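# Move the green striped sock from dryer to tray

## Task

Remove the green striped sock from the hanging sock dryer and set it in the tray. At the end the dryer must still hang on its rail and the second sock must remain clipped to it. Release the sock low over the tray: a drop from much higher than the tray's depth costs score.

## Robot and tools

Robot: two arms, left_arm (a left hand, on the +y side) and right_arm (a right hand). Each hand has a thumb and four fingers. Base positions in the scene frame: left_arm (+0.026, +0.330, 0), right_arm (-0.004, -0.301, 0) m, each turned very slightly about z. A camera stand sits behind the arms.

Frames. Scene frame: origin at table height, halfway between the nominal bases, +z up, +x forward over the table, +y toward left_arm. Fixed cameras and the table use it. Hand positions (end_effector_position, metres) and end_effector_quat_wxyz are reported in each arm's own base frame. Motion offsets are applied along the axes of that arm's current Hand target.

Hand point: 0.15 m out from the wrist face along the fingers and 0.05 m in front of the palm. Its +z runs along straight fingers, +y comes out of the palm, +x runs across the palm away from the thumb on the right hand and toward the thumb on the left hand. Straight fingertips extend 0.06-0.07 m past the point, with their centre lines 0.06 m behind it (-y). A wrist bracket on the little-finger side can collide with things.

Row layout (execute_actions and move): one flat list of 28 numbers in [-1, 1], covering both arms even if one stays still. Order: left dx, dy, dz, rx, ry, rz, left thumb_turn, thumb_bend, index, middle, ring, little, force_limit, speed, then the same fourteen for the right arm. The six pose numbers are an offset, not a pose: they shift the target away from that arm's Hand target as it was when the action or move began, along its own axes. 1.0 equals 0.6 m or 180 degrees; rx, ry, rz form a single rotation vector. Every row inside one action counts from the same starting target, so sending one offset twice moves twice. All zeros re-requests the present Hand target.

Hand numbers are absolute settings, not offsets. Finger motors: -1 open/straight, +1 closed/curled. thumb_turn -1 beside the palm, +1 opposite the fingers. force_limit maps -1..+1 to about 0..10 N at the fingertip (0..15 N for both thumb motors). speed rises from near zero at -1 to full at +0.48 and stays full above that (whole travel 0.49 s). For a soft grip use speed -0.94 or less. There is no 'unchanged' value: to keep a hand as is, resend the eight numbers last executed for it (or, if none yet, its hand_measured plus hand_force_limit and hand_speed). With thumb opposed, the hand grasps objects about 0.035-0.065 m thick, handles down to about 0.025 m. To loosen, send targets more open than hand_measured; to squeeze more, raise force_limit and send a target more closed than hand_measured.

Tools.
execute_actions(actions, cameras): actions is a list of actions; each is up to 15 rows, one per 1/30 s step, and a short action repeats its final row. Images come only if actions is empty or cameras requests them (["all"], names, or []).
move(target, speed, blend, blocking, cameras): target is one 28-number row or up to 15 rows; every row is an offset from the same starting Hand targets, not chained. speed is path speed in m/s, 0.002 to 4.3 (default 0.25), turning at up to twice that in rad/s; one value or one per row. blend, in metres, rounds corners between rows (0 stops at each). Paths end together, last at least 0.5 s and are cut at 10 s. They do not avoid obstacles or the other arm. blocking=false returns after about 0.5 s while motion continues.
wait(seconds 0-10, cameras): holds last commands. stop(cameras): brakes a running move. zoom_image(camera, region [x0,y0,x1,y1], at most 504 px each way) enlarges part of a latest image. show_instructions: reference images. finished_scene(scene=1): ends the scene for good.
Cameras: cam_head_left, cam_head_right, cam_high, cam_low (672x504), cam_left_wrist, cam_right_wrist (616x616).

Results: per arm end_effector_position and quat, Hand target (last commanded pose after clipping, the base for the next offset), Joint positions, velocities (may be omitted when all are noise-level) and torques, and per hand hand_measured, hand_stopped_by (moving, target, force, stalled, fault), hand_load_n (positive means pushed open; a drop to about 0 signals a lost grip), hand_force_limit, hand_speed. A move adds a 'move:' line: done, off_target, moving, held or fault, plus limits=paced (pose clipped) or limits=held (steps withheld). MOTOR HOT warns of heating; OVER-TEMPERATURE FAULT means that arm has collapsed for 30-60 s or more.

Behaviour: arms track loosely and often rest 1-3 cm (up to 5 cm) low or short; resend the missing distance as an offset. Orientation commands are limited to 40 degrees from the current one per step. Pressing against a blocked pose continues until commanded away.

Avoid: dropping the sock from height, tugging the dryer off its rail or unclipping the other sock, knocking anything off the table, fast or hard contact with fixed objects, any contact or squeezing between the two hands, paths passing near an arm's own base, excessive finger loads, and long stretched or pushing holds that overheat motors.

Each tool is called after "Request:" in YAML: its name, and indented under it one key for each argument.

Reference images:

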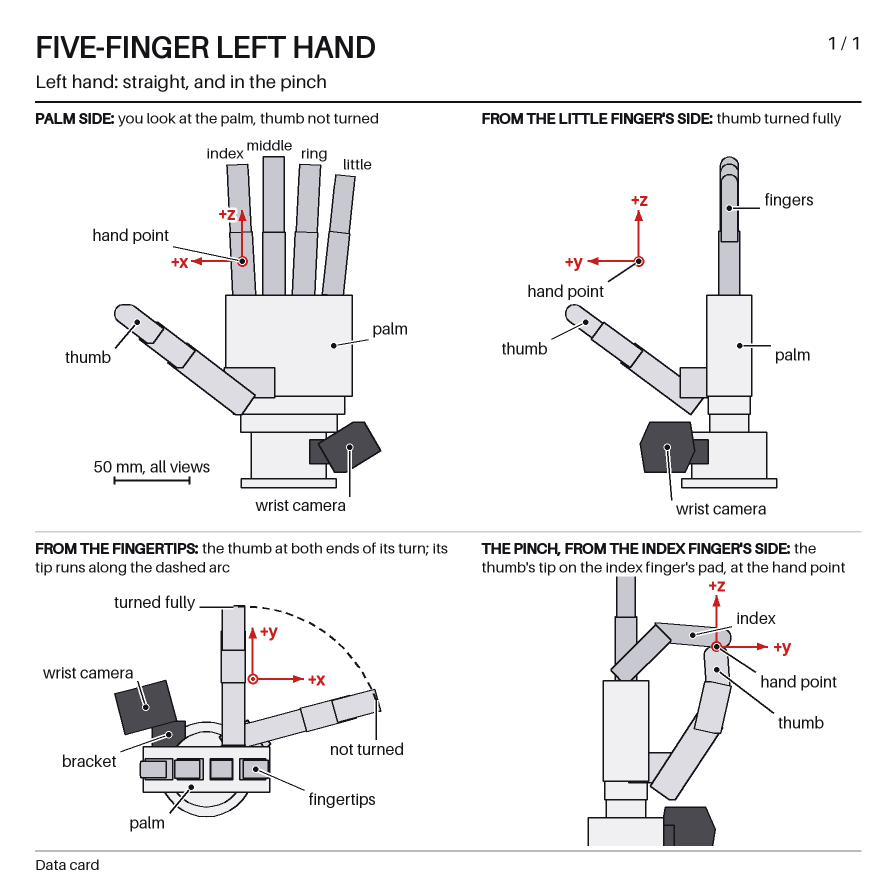

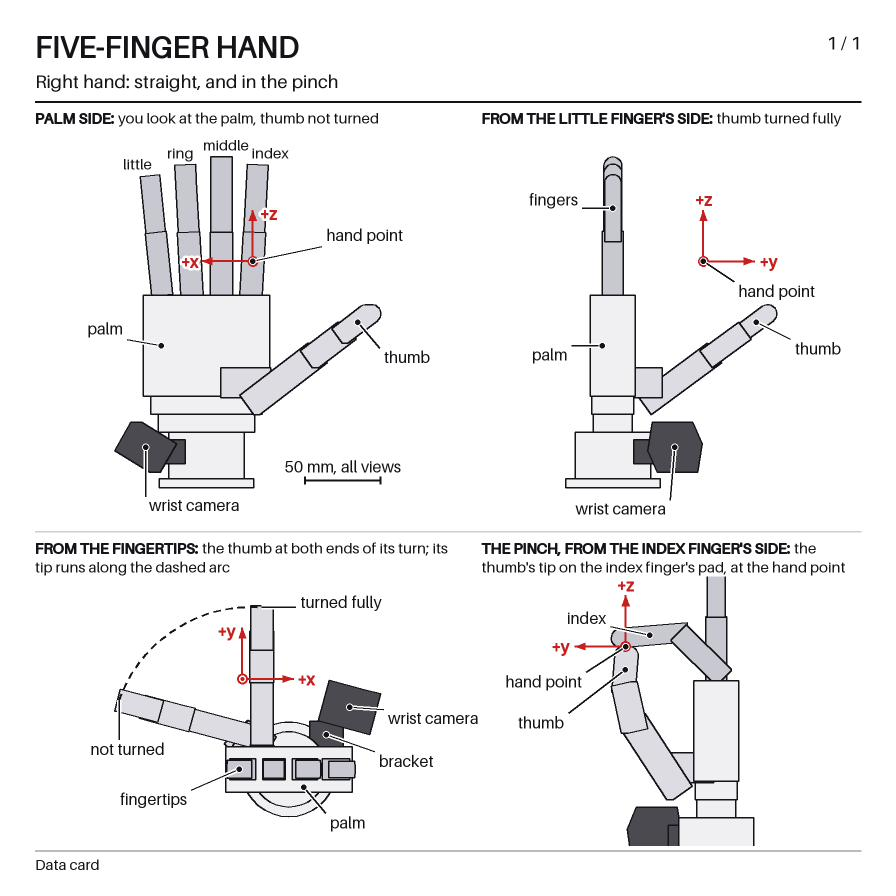

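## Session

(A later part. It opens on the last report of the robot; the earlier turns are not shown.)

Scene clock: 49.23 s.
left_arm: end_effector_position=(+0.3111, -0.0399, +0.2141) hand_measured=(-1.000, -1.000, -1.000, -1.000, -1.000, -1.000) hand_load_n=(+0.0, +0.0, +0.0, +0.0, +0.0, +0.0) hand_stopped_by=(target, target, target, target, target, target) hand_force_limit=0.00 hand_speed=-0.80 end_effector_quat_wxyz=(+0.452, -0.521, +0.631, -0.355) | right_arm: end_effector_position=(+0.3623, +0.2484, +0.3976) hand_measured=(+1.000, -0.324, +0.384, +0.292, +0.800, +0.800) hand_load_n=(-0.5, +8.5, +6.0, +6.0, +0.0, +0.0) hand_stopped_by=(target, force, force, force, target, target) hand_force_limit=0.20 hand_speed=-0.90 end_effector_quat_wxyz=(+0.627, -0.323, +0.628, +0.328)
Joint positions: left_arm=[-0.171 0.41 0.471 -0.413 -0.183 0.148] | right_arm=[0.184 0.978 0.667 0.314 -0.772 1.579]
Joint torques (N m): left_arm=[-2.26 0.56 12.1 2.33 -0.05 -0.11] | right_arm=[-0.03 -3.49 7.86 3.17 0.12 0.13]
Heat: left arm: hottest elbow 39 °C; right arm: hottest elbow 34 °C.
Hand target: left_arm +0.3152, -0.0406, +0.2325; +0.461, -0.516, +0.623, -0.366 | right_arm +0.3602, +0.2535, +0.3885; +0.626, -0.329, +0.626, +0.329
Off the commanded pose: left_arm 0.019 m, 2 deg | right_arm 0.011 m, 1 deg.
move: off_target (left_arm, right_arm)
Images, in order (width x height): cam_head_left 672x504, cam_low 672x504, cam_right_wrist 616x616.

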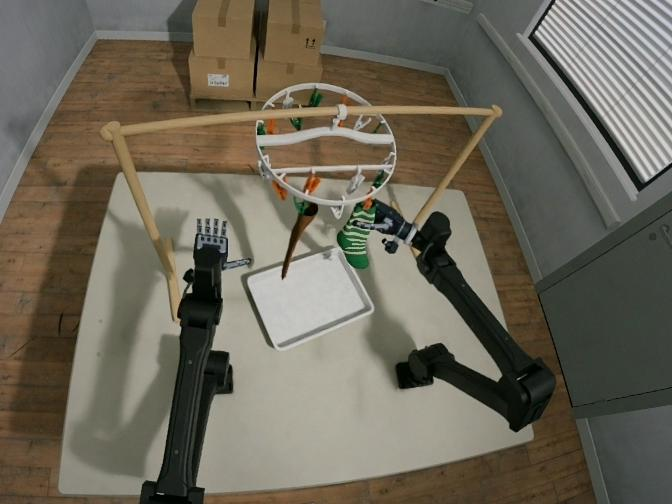

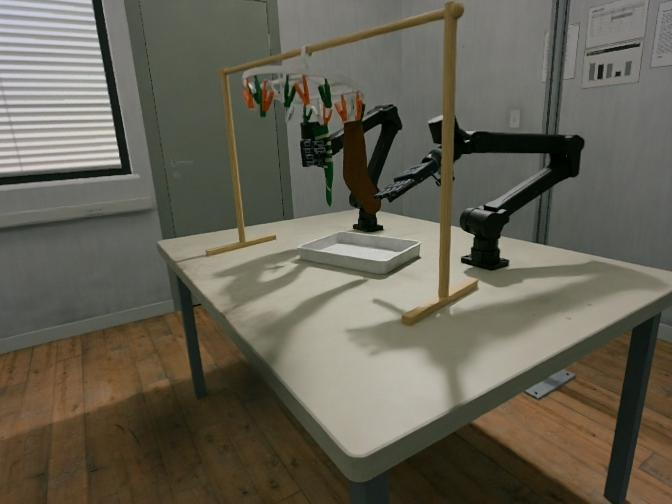

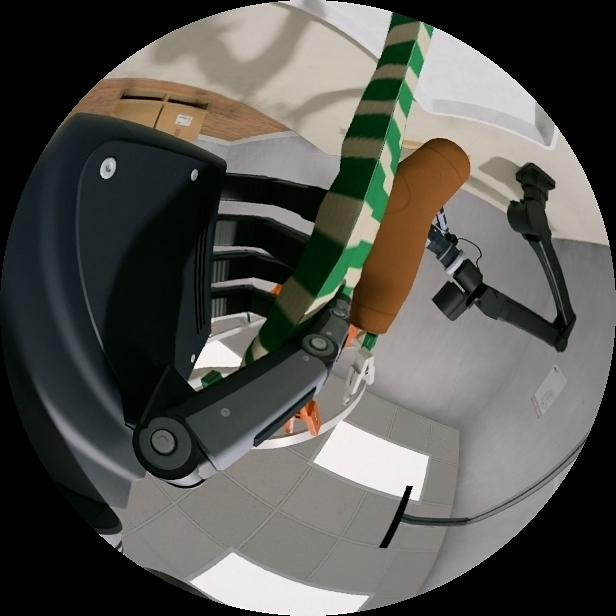

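Request:
move:
  target: [0,0,0,0,0,0,-1,-1,-1,-1,-1,-1,0,-0.8,0.06,0,0,0,0,0,1,0.6,0.8,0.8,0.8,0.8,0.2,-0.9]
  speed: 0.04
  cameras: ["cam_head_left","cam_low","cam_right_wrist"]

Request:
zoom_image:
  camera: "cam_head_left"
  region: [250, 70, 430, 290]

Request:
zoom_image:
  camera: "cam_low"
  region: [220, 40, 400, 230]

Scene clock: 51.13 s.
left_arm: end_effector_position=(+0.3111, -0.0399, +0.2141) hand_measured=(-1.000, -1.000, -1.000, -1.000, -1.000, -1.000) hand_load_n=(+0.0, +0.0, +0.0, +0.0, +0.0, +0.0) hand_stopped_by=(target, target, target, target, target, target) hand_force_limit=0.00 hand_speed=-0.80 end_effector_quat_wxyz=(+0.452, -0.521, +0.631, -0.355) | right_arm: end_effector_position=(+0.3628, +0.2485, +0.3661) hand_measured=(+1.000, -0.324, +0.384, +0.292, +0.800, +0.800) hand_load_n=(+0.0, +8.5, +6.0, +6.0, +0.0, +0.0) hand_stopped_by=(target, force, force, force, target, target) hand_force_limit=0.20 hand_speed=-0.90 end_effector_quat_wxyz=(+0.632, -0.324, +0.624, +0.326)
Joint positions: left_arm=[-0.171 0.41 0.471 -0.413 -0.183 0.148] | right_arm=[0.184 1.024 0.6 0.44 -0.772 1.579]
Joint torques (N m): left_arm=[-2.26 0.5 12.1 2.33 -0.05 -0.11] | right_arm=[-0.03 -3.31 7.06 2.89 0.11 0.13]
Heat: left arm: hottest elbow 39 °C; right arm: hottest elbow 34 °C.
Hand target: left_arm +0.3152, -0.0406, +0.2325; +0.461, -0.516, +0.623, -0.366 | right_arm +0.3602, +0.2535, +0.3525; +0.626, -0.329, +0.626, +0.329
Off the commanded pose: left_arm 0.019 m, 2 deg | right_arm 0.015 m, 1 deg.
move: off_target (left_arm, right_arm)
Images, in order (width x height): cam_head_left 672x504, cam_low 672x504, cam_right_wrist 616x616.

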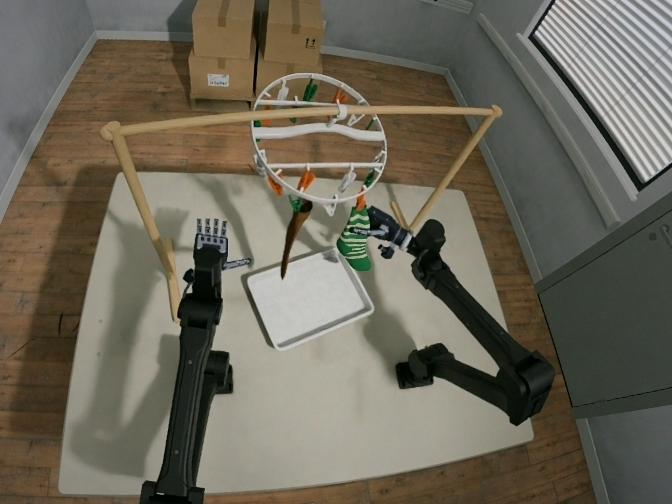

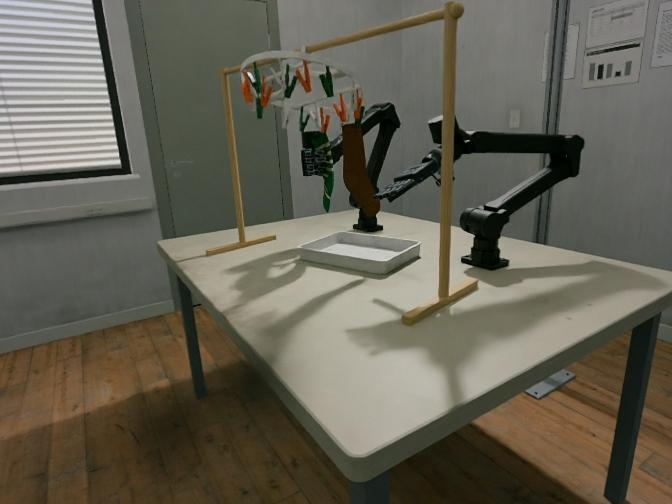

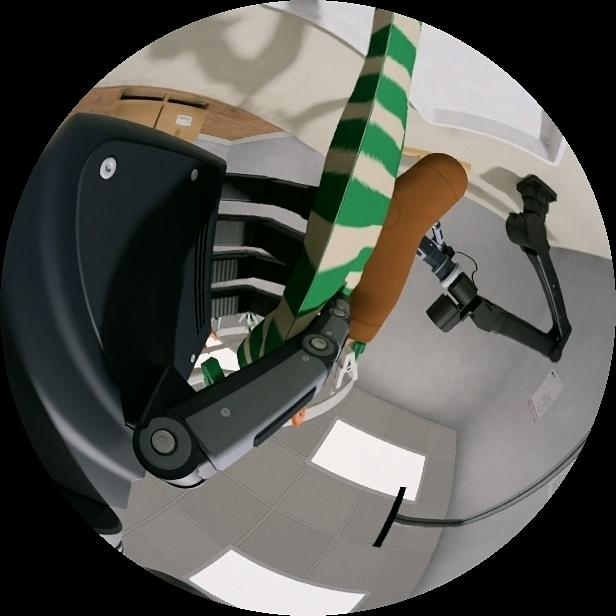

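Scaled by 2.291 from the camera's 672x504 image, which has a finer 960x720 frame.

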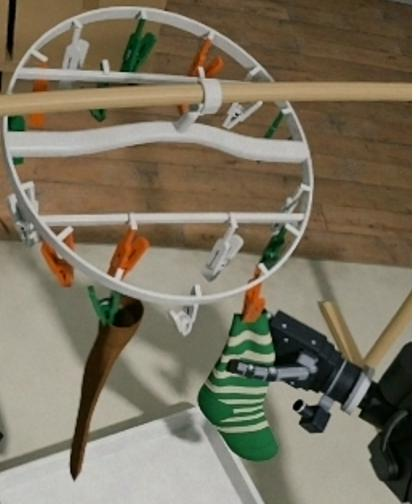

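Scaled by 2.653 from the camera's 672x504 image, which has a finer 960x720 frame.

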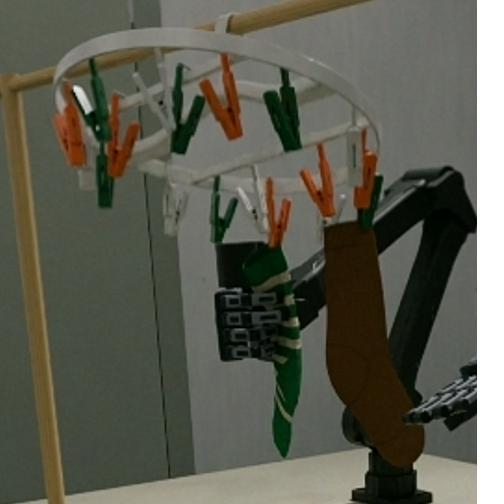

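Request:
move:
  target: [0,0,0,0,0,0,-1,-1,-1,-1,-1,-1,0,-0.8,0.06,0,0,0,0,0,1,0.6,0.8,0.8,0.8,0.8,0.2,-0.9]
  speed: 0.04
  cameras: ["cam_head_left","cam_low","cam_right_wrist"]

Request:
zoom_image:
  camera: "cam_head_left"
  region: [250, 70, 430, 290]

Request:
zoom_image:
  camera: "cam_low"
  region: [220, 40, 400, 230]

Scene clock: 53.47 s.
left_arm: end_effector_position=(+0.3111, -0.0399, +0.2141) hand_measured=(-1.000, -1.000, -1.000, -1.000, -1.000, -1.000) hand_load_n=(-0.5, +0.0, -0.5, +0.0, +0.0, +0.0) hand_stopped_by=(target, target, target, target, target, target) hand_force_limit=0.00 hand_speed=-0.80 end_effector_quat_wxyz=(+0.452, -0.521, +0.631, -0.355) | right_arm: end_effector_position=(+0.3639, +0.2486, +0.3369) hand_measured=(+1.000, -0.324, +0.382, +0.292, +0.800, +0.800) hand_load_n=(+0.5, +8.5, +6.5, +6.0, +0.0, +0.5) hand_stopped_by=(target, force, force, force, target, target) hand_force_limit=0.20 hand_speed=-0.90 end_effector_quat_wxyz=(+0.639, -0.326, +0.617, +0.324)
Joint positions: left_arm=[-0.171 0.41 0.471 -0.413 -0.183 0.148] | right_arm=[0.184 1.087 0.543 0.58 -0.771 1.579]
Joint torques (N m): left_arm=[-2.2 0.56 12.11 2.35 -0.05 -0.11] | right_arm=[-0.03 -3.14 5.96 2.59 0.06 0.13]
Heat: left arm: hottest elbow 39 °C; right arm: hottest elbow 34 °C.
Hand target: left_arm +0.3152, -0.0406, +0.2325; +0.461, -0.516, +0.623, -0.366 | right_arm +0.3602, +0.2535, +0.3165; +0.626, -0.329, +0.626, +0.329
Off the commanded pose: left_arm 0.019 m, 2 deg | right_arm 0.021 m, 2 deg.
move: off_target (left_arm, right_arm)
Images, in order (width x height): cam_head_left 672x504, cam_low 672x504, cam_right_wrist 616x616.

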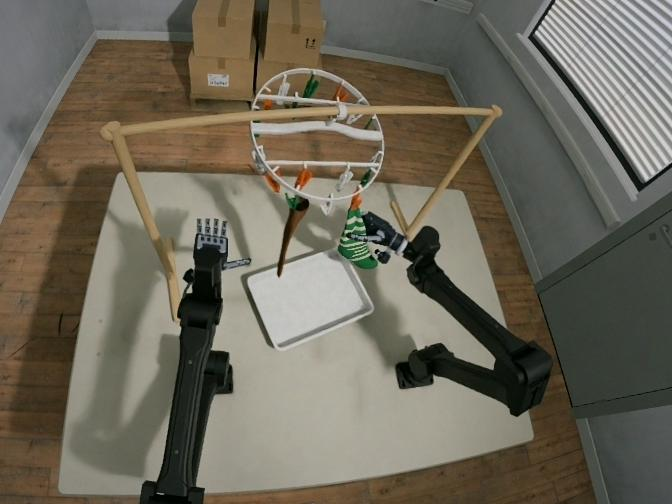

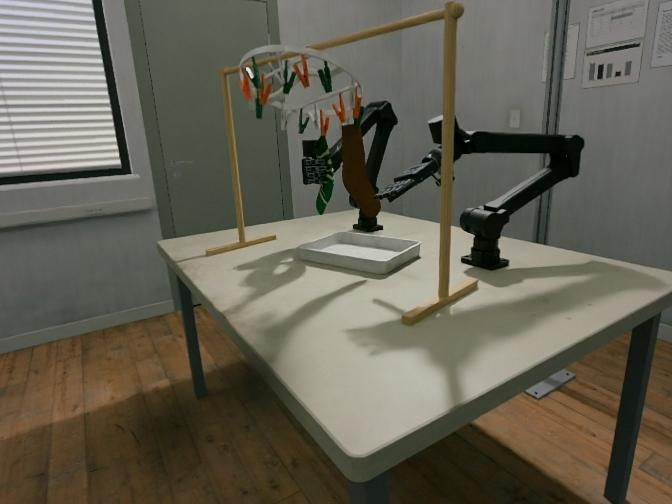

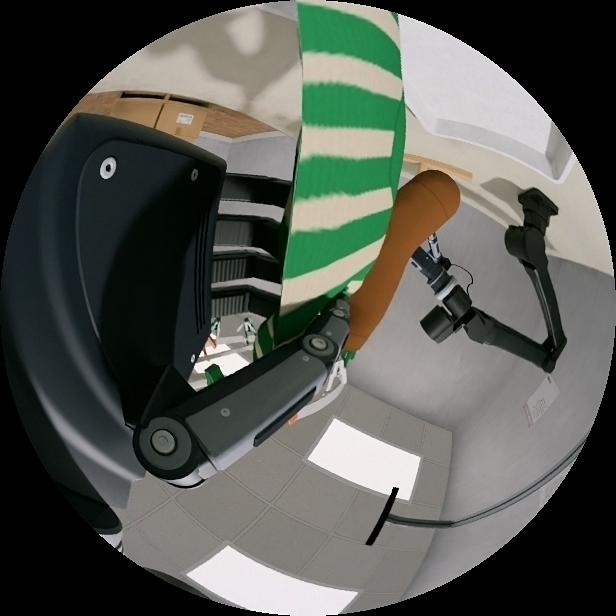

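Scaled by 2.291 from the camera's 672x504 image, which has a finer 960x720 frame.

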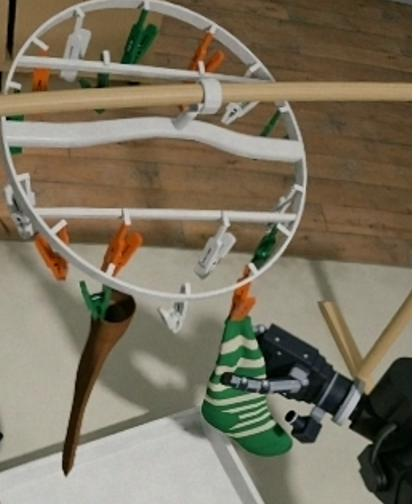

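Scaled by 2.653 from the camera's 672x504 image, which has a finer 960x720 frame.

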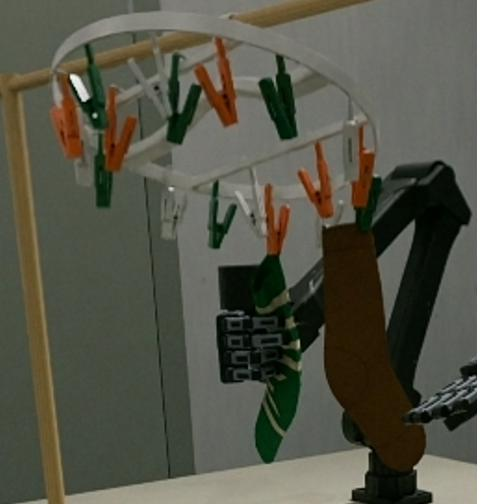

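Request:
move:
  target: [0,0,0,0,0,0,-1,-1,-1,-1,-1,-1,0,-0.8,0.0,0,0,0,0,0,1,0.65,0.85,0.85,0.8,0.8,0.7,-0.85]
  speed: 0.04
  cameras: []

Request:
move:
  target: [0,0,0,0,0,0,-1,-1,-1,-1,-1,-1,0,-0.8,0.06,0,0,0,0,0,1,0.65,0.85,0.85,0.8,0.8,0.7,-0.85]
  speed: 0.03
  cameras: ["cam_head_left","cam_low","cam_right_wrist"]

Request:
zoom_image:
  camera: "cam_head_left"
  region: [250, 70, 430, 290]

Request:
zoom_image:
  camera: "cam_low"
  region: [220, 40, 400, 230]

Scene clock: 55.53 s.
left_arm: end_effector_position=(+0.3111, -0.0399, +0.2141) hand_measured=(-1.000, -1.000, -1.000, -1.000, -1.000, -1.000) hand_load_n=(+0.0, +0.0, +0.0, +0.0, +0.0, -0.5) hand_stopped_by=(target, target, target, target, target, target) hand_force_limit=0.00 hand_speed=-0.80 end_effector_quat_wxyz=(+0.452, -0.521, +0.631, -0.355) | right_arm: end_effector_position=(+0.3639, +0.2486, +0.3369) hand_measured=(+1.000, -0.318, +0.406, +0.302, +0.800, +0.800) hand_load_n=(+0.5, +12.5, +8.5, +9.0, +0.0, +0.0) hand_stopped_by=(target, force, force, force, target, target) hand_force_limit=0.70 hand_speed=-0.85 end_effector_quat_wxyz=(+0.639, -0.326, +0.617, +0.324)
Joint positions: left_arm=[-0.171 0.41 0.471 -0.413 -0.183 0.148] | right_arm=[0.184 1.087 0.543 0.58 -0.771 1.579]
Joint torques (N m): left_arm=[-2.26 0.56 12.11 2.33 -0.05 -0.11] | right_arm=[0.26 -3.14 5.94 2.69 0.06 0.13]
Heat: left arm: hottest elbow 40 °C; right arm: hottest elbow 33 °C.
Hand target: left_arm +0.3152, -0.0406, +0.2325; +0.461, -0.516, +0.623, -0.366 | right_arm +0.3602, +0.2535, +0.3165; +0.626, -0.329, +0.626, +0.329
Off the commanded pose: left_arm 0.019 m, 2 deg | right_arm 0.021 m, 2 deg.
move: off_target (left_arm, right_arm)
No camera images: "cameras" was empty.

Scene clock: 57.47 s.
left_arm: end_effector_position=(+0.3111, -0.0399, +0.2141) hand_measured=(-1.000, -1.000, -1.000, -1.000, -1.000, -1.000) hand_load_n=(+0.0, +0.0, +0.0, +0.0, +0.0, +0.0) hand_stopped_by=(target, target, target, target, target, target) hand_force_limit=0.00 hand_speed=-0.80 end_effector_quat_wxyz=(+0.452, -0.521, +0.631, -0.355) | right_arm: end_effector_position=(+0.3647, +0.2486, +0.2865) hand_measured=(+1.000, -0.318, +0.406, +0.302, +0.800, +0.800) hand_load_n=(-1.0, +12.5, +7.5, +9.0, +0.0, +0.0) hand_stopped_by=(target, force, force, force, target, target) hand_force_limit=0.70 hand_speed=-0.85 end_effector_quat_wxyz=(+0.628, -0.322, +0.628, +0.327)
Joint positions: left_arm=[-0.171 0.41 0.471 -0.413 -0.183 0.148] | right_arm=[0.184 1.195 0.471 0.728 -0.77 1.58]
Joint torques (N m): left_arm=[-2.2 0.56 12.1 2.32 -0.05 -0.11] | right_arm=[0.03 -4.72 6.5 2.81 0.02 0.15]
Heat: left arm: hottest elbow 40 °C; right arm: hottest elbow 33 °C.
Hand target: left_arm +0.3152, -0.0406, +0.2325; +0.461, -0.516, +0.623, -0.366 | right_arm +0.3602, +0.2534, +0.2805; +0.626, -0.329, +0.626, +0.328
Off the commanded pose: left_arm 0.019 m, 2 deg | right_arm 0.009 m, 1 deg.
move: off_target (left_arm)
Images, in order (width x height): cam_head_left 672x504, cam_low 672x504, cam_right_wrist 616x616.

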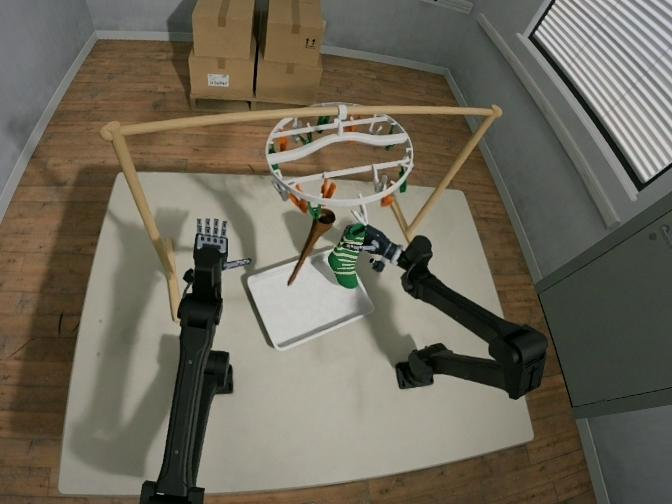

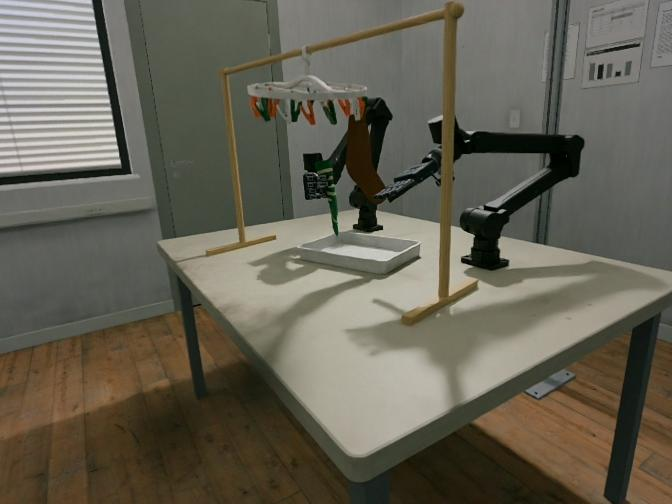

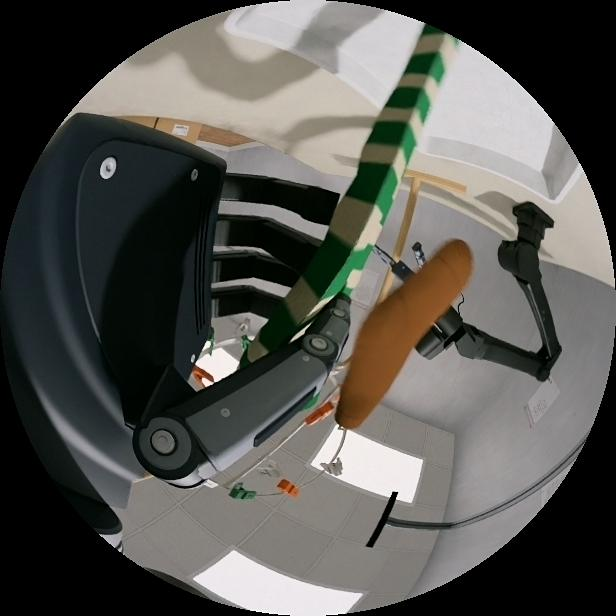

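Scaled by 2.291 from the camera's 672x504 image, which has a finer 960x720 frame.

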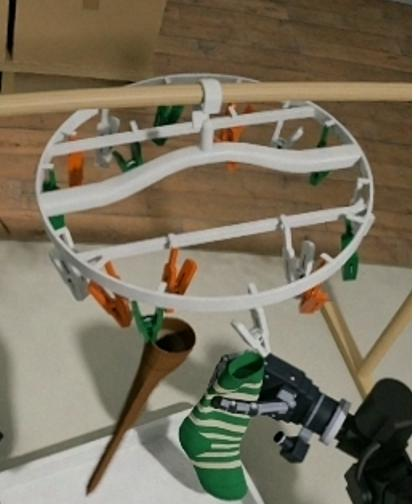

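Scaled by 2.653 from the camera's 672x504 image, which has a finer 960x720 frame.

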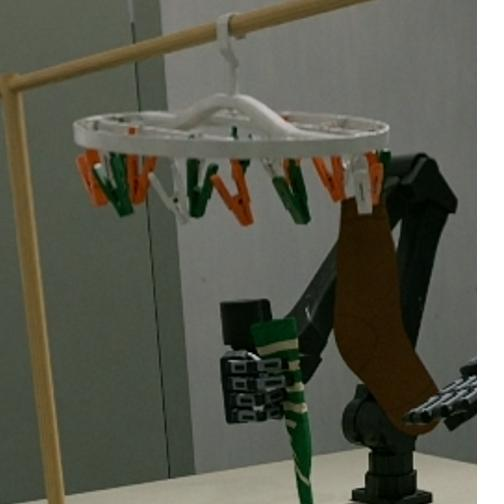

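Request:
move:
  target: [0,0,0,0,0,0,-1,-1,-1,-1,-1,-1,0,-0.8,0.03,0.012,-0.071,0,0.222,0,1,0.65,0.85,0.85,0.8,0.8,0.7,-0.85]
  speed: 0.1
  cameras: ["all"]

Request:
zoom_image:
  camera: "cam_head_left"
  region: [250, 170, 430, 350]

Request:
zoom_image:
  camera: "cam_low"
  region: [270, 100, 450, 290]

Scene clock: 64.97 s.
left_arm: end_effector_position=(+0.3111, -0.0399, +0.2141) hand_measured=(-1.000, -1.000, -1.000, -1.000, -1.000, -1.000) hand_load_n=(+0.0, +0.0, +0.0, +0.0, +0.0, +0.0) hand_stopped_by=(target, target, target, target, target, target) hand_force_limit=0.00 hand_speed=-0.80 end_effector_quat_wxyz=(+0.452, -0.521, +0.631, -0.355) | right_arm: end_effector_position=(+0.3186, +0.2194, +0.2390) hand_measured=(+1.000, -0.318, +0.406, +0.302, +0.800, +0.800) hand_load_n=(-0.5, +12.5, +7.5, +9.0, +0.0, +0.0) hand_stopped_by=(target, force, force, force, target, target) hand_force_limit=0.70 hand_speed=-0.85 end_effector_quat_wxyz=(+0.358, -0.413, +0.812, +0.204)
Joint positions: left_arm=[-0.171 0.41 0.471 -0.413 -0.183 0.148] | right_arm=[0.17 0.959 0.75 -0.701 -0.58 1.004]
Joint torques (N m): left_arm=[-2.2 0.5 12.1 2.35 -0.05 -0.11] | right_arm=[-0.79 -3.31 13.68 1.26 -0.25 0.11]
Heat: left arm: hottest elbow 41 °C; right arm: hottest elbow 34 °C.
Hand target: left_arm +0.3152, -0.0406, +0.2325; +0.461, -0.516, +0.623, -0.366 | right_arm +0.3300, +0.2225, +0.2626; +0.374, -0.421, +0.802, +0.196
Off the commanded pose: left_arm 0.019 m, 2 deg | right_arm 0.026 m, 3 deg.
move: off_target (left_arm, right_arm)

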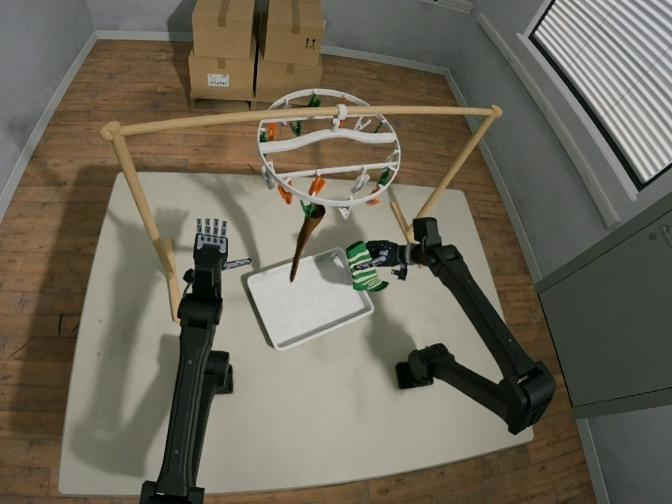

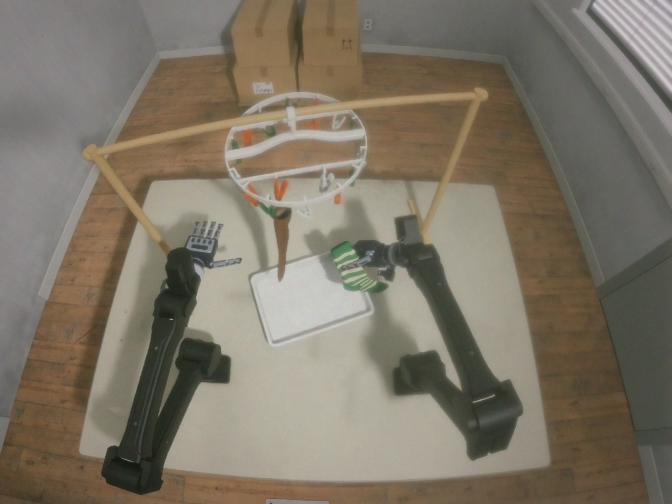

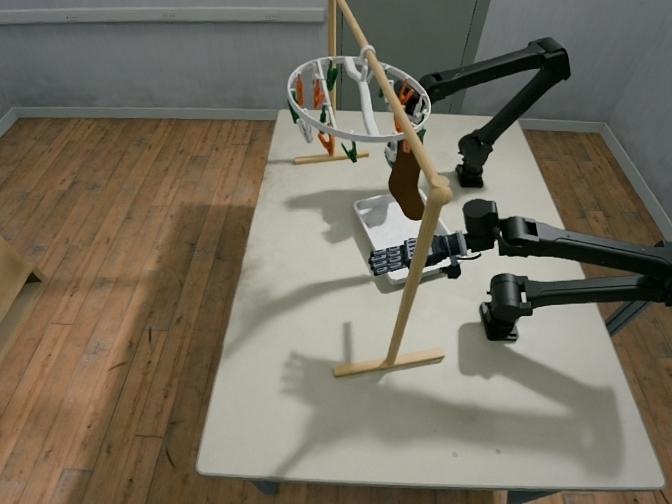

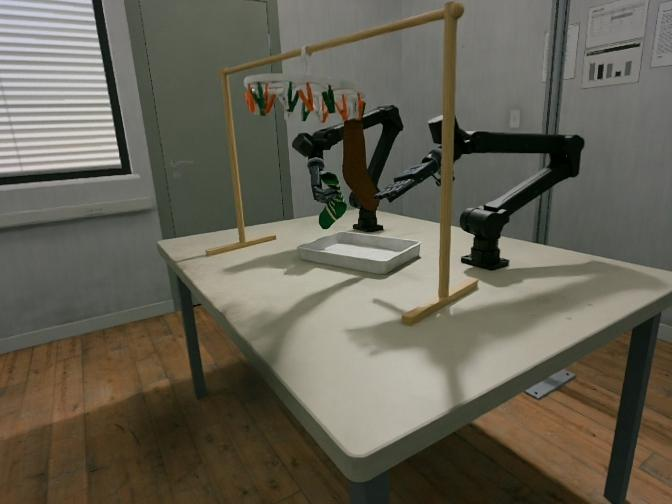

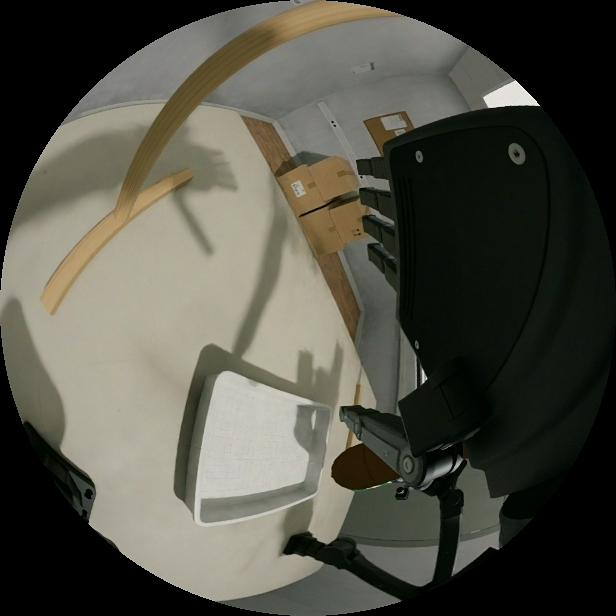

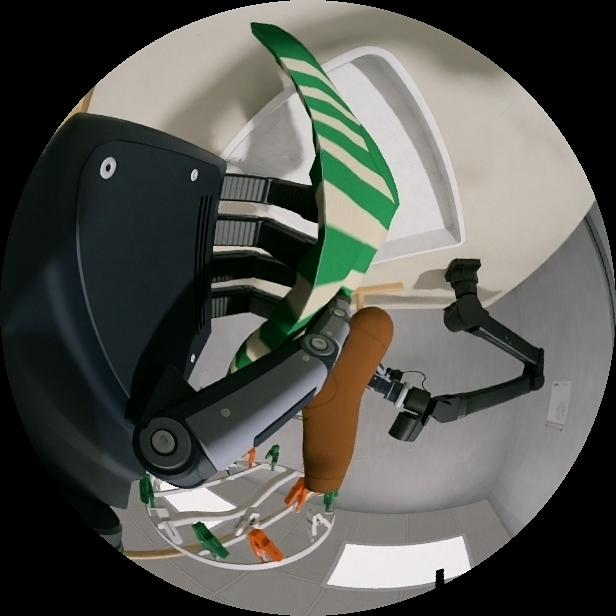

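Scaled by 2.800 from the camera's 672x504 image, which has a finer 960x720 frame.

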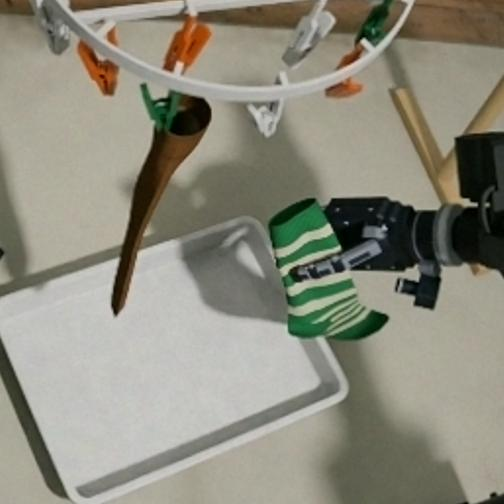

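Scaled by 2.653 from the camera's 672x504 image, which has a finer 960x720 frame.

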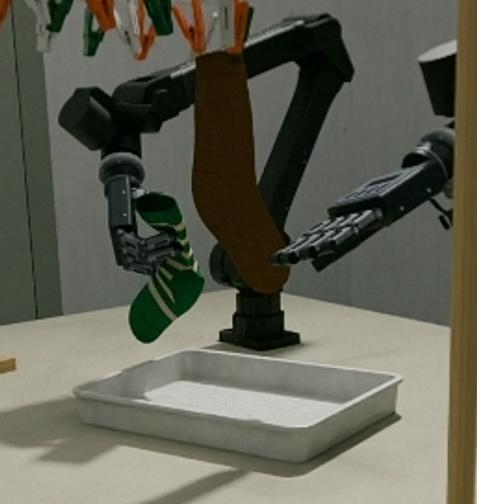

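Request:
move:
  target: [0,0,0,0,0,0,-1,-1,-1,-1,-1,-1,0,-0.8,-0.005,-0.06,0.104,0.1277,0,0.107,1,0.65,0.85,0.85,0.8,0.8,0.7,-0.85]
  speed: 0.12
  cameras: ["all"]

Request:
zoom_image:
  camera: "cam_head_left"
  region: [250, 170, 430, 350]

Request:
zoom_image:
  camera: "cam_low"
  region: [270, 100, 450, 290]

Request:
zoom_image:
  camera: "cam_high"
  region: [330, 100, 480, 290]

Scene clock: 70.60 s.
left_arm: end_effector_position=(+0.3111, -0.0399, +0.2141) hand_measured=(-1.000, -1.000, -1.000, -1.000, -1.000, -1.000) hand_load_n=(+0.0, +0.0, +0.0, +0.0, +0.0, +0.0) hand_stopped_by=(target, target, target, target, target, target) hand_force_limit=0.00 hand_speed=-0.80 end_effector_quat_wxyz=(+0.452, -0.521, +0.631, -0.355) | right_arm: end_effector_position=(+0.3896, +0.2379, +0.2323) hand_measured=(+1.000, -0.318, +0.406, +0.302, +0.800, +0.800) hand_load_n=(-0.5, +12.5, +7.5, +9.0, +0.5, +0.0) hand_stopped_by=(target, force, force, force, target, target) hand_force_limit=0.70 hand_speed=-0.85 end_effector_quat_wxyz=(+0.415, -0.199, +0.883, +0.089)
Joint positions: left_arm=[-0.171 0.41 0.471 -0.413 -0.183 0.148] | right_arm=[0.406 0.956 0.697 -0.435 -0.02 1.543]
Joint torques (N m): left_arm=[-2.2 0.56 12.1 2.35 -0.05 -0.11] | right_arm=[-0.03 -3.31 7.95 3.08 0.11 0.29]
Heat: left arm: hottest elbow 41 °C; right arm: hottest elbow 34 °C.
Hand target: left_arm +0.3152, -0.0406, +0.2325; +0.461, -0.516, +0.623, -0.366 | right_arm +0.3880, +0.2428, +0.2247; +0.412, -0.199, +0.884, +0.093
Off the commanded pose: left_arm 0.019 m, 2 deg | right_arm 0.009 m, 1 deg.
move: off_target (left_arm)

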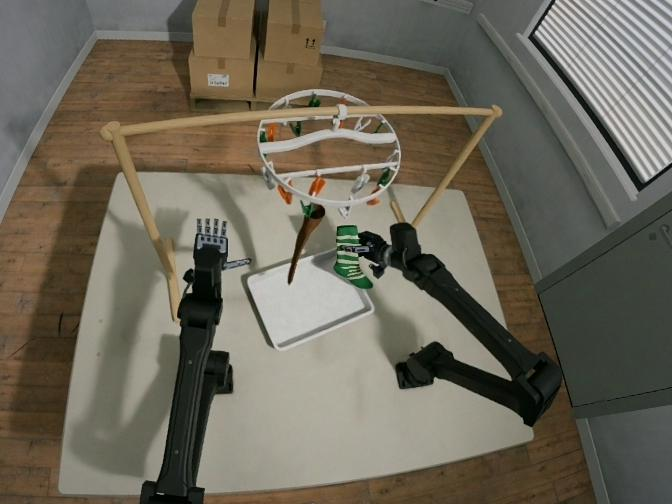

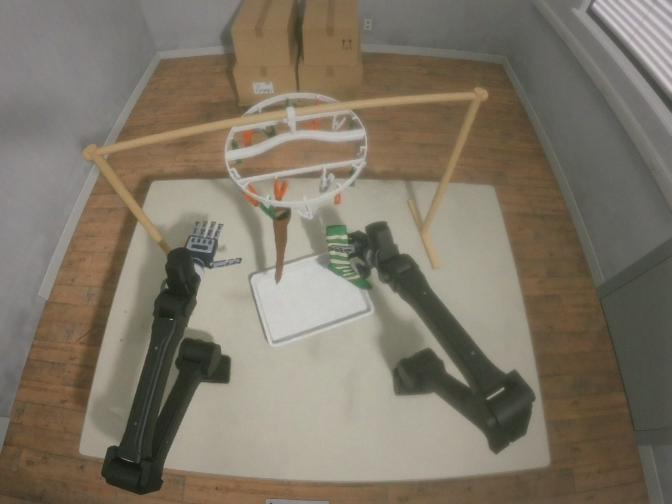

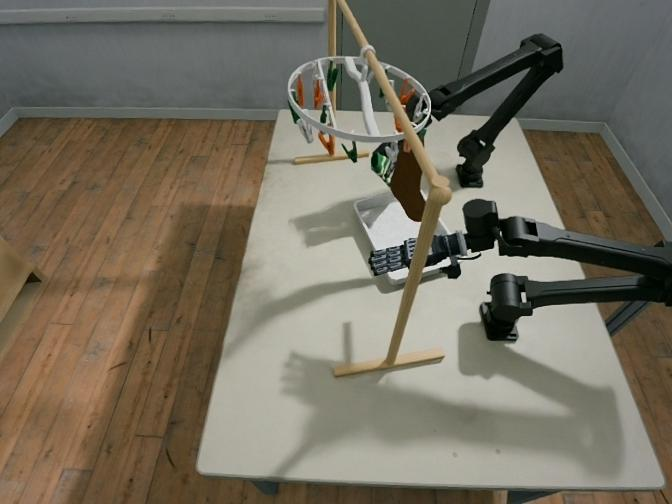

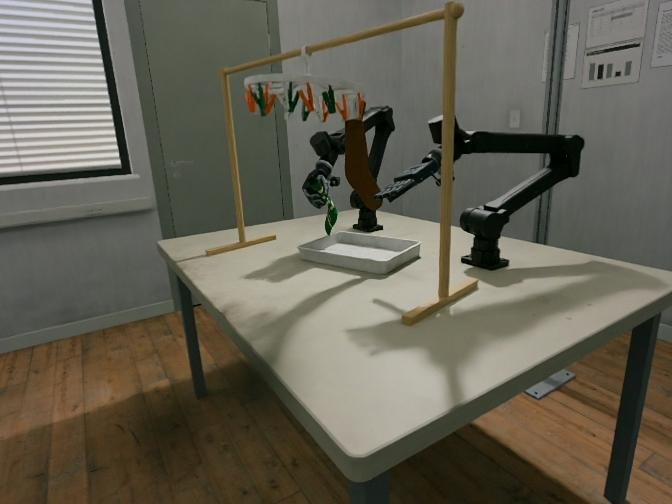

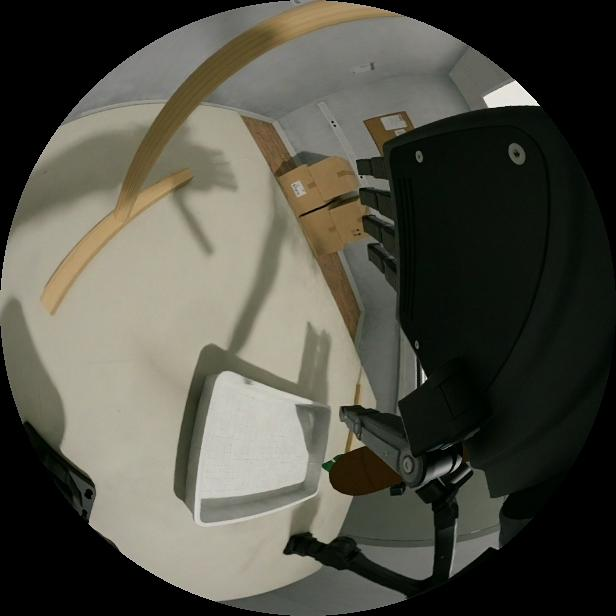

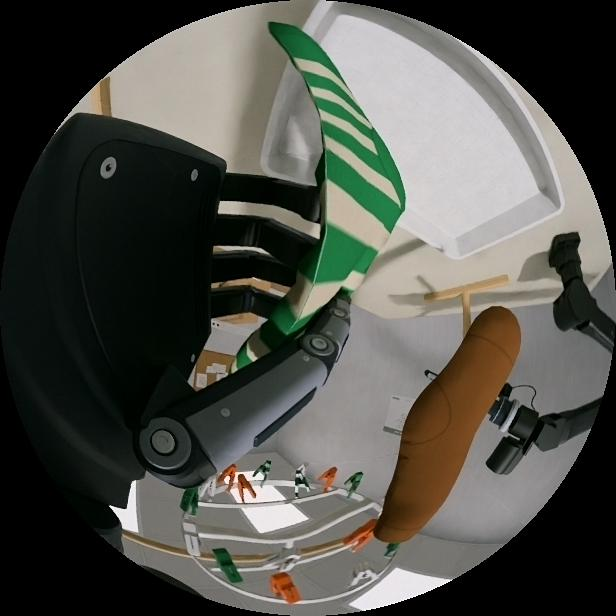

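Scaled by 2.800 from the camera's 672x504 image, which has a finer 960x720 frame.

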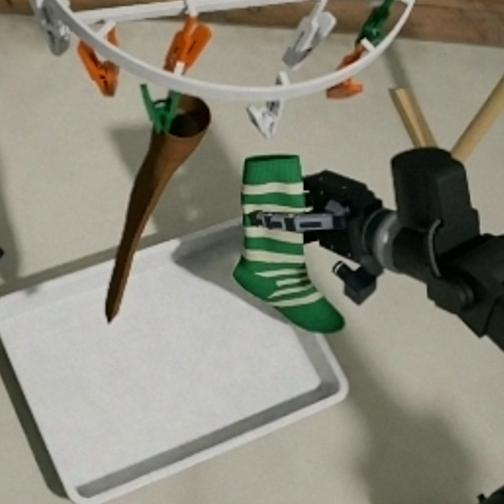

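Scaled by 2.653 from the camera's 672x504 image, which has a finer 960x720 frame.

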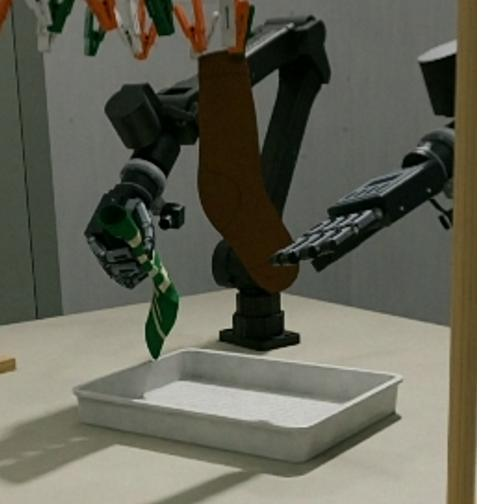

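Scaled by 2.653 from the camera's 672x504 image, which has a finer 960x720 frame.

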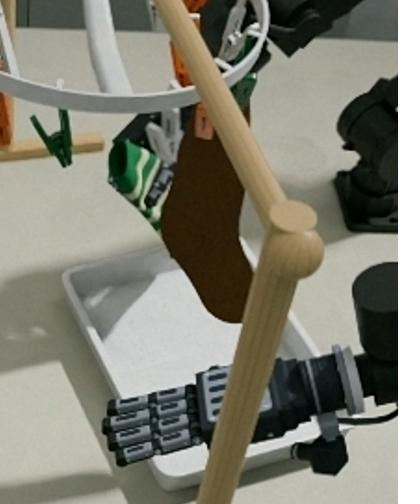

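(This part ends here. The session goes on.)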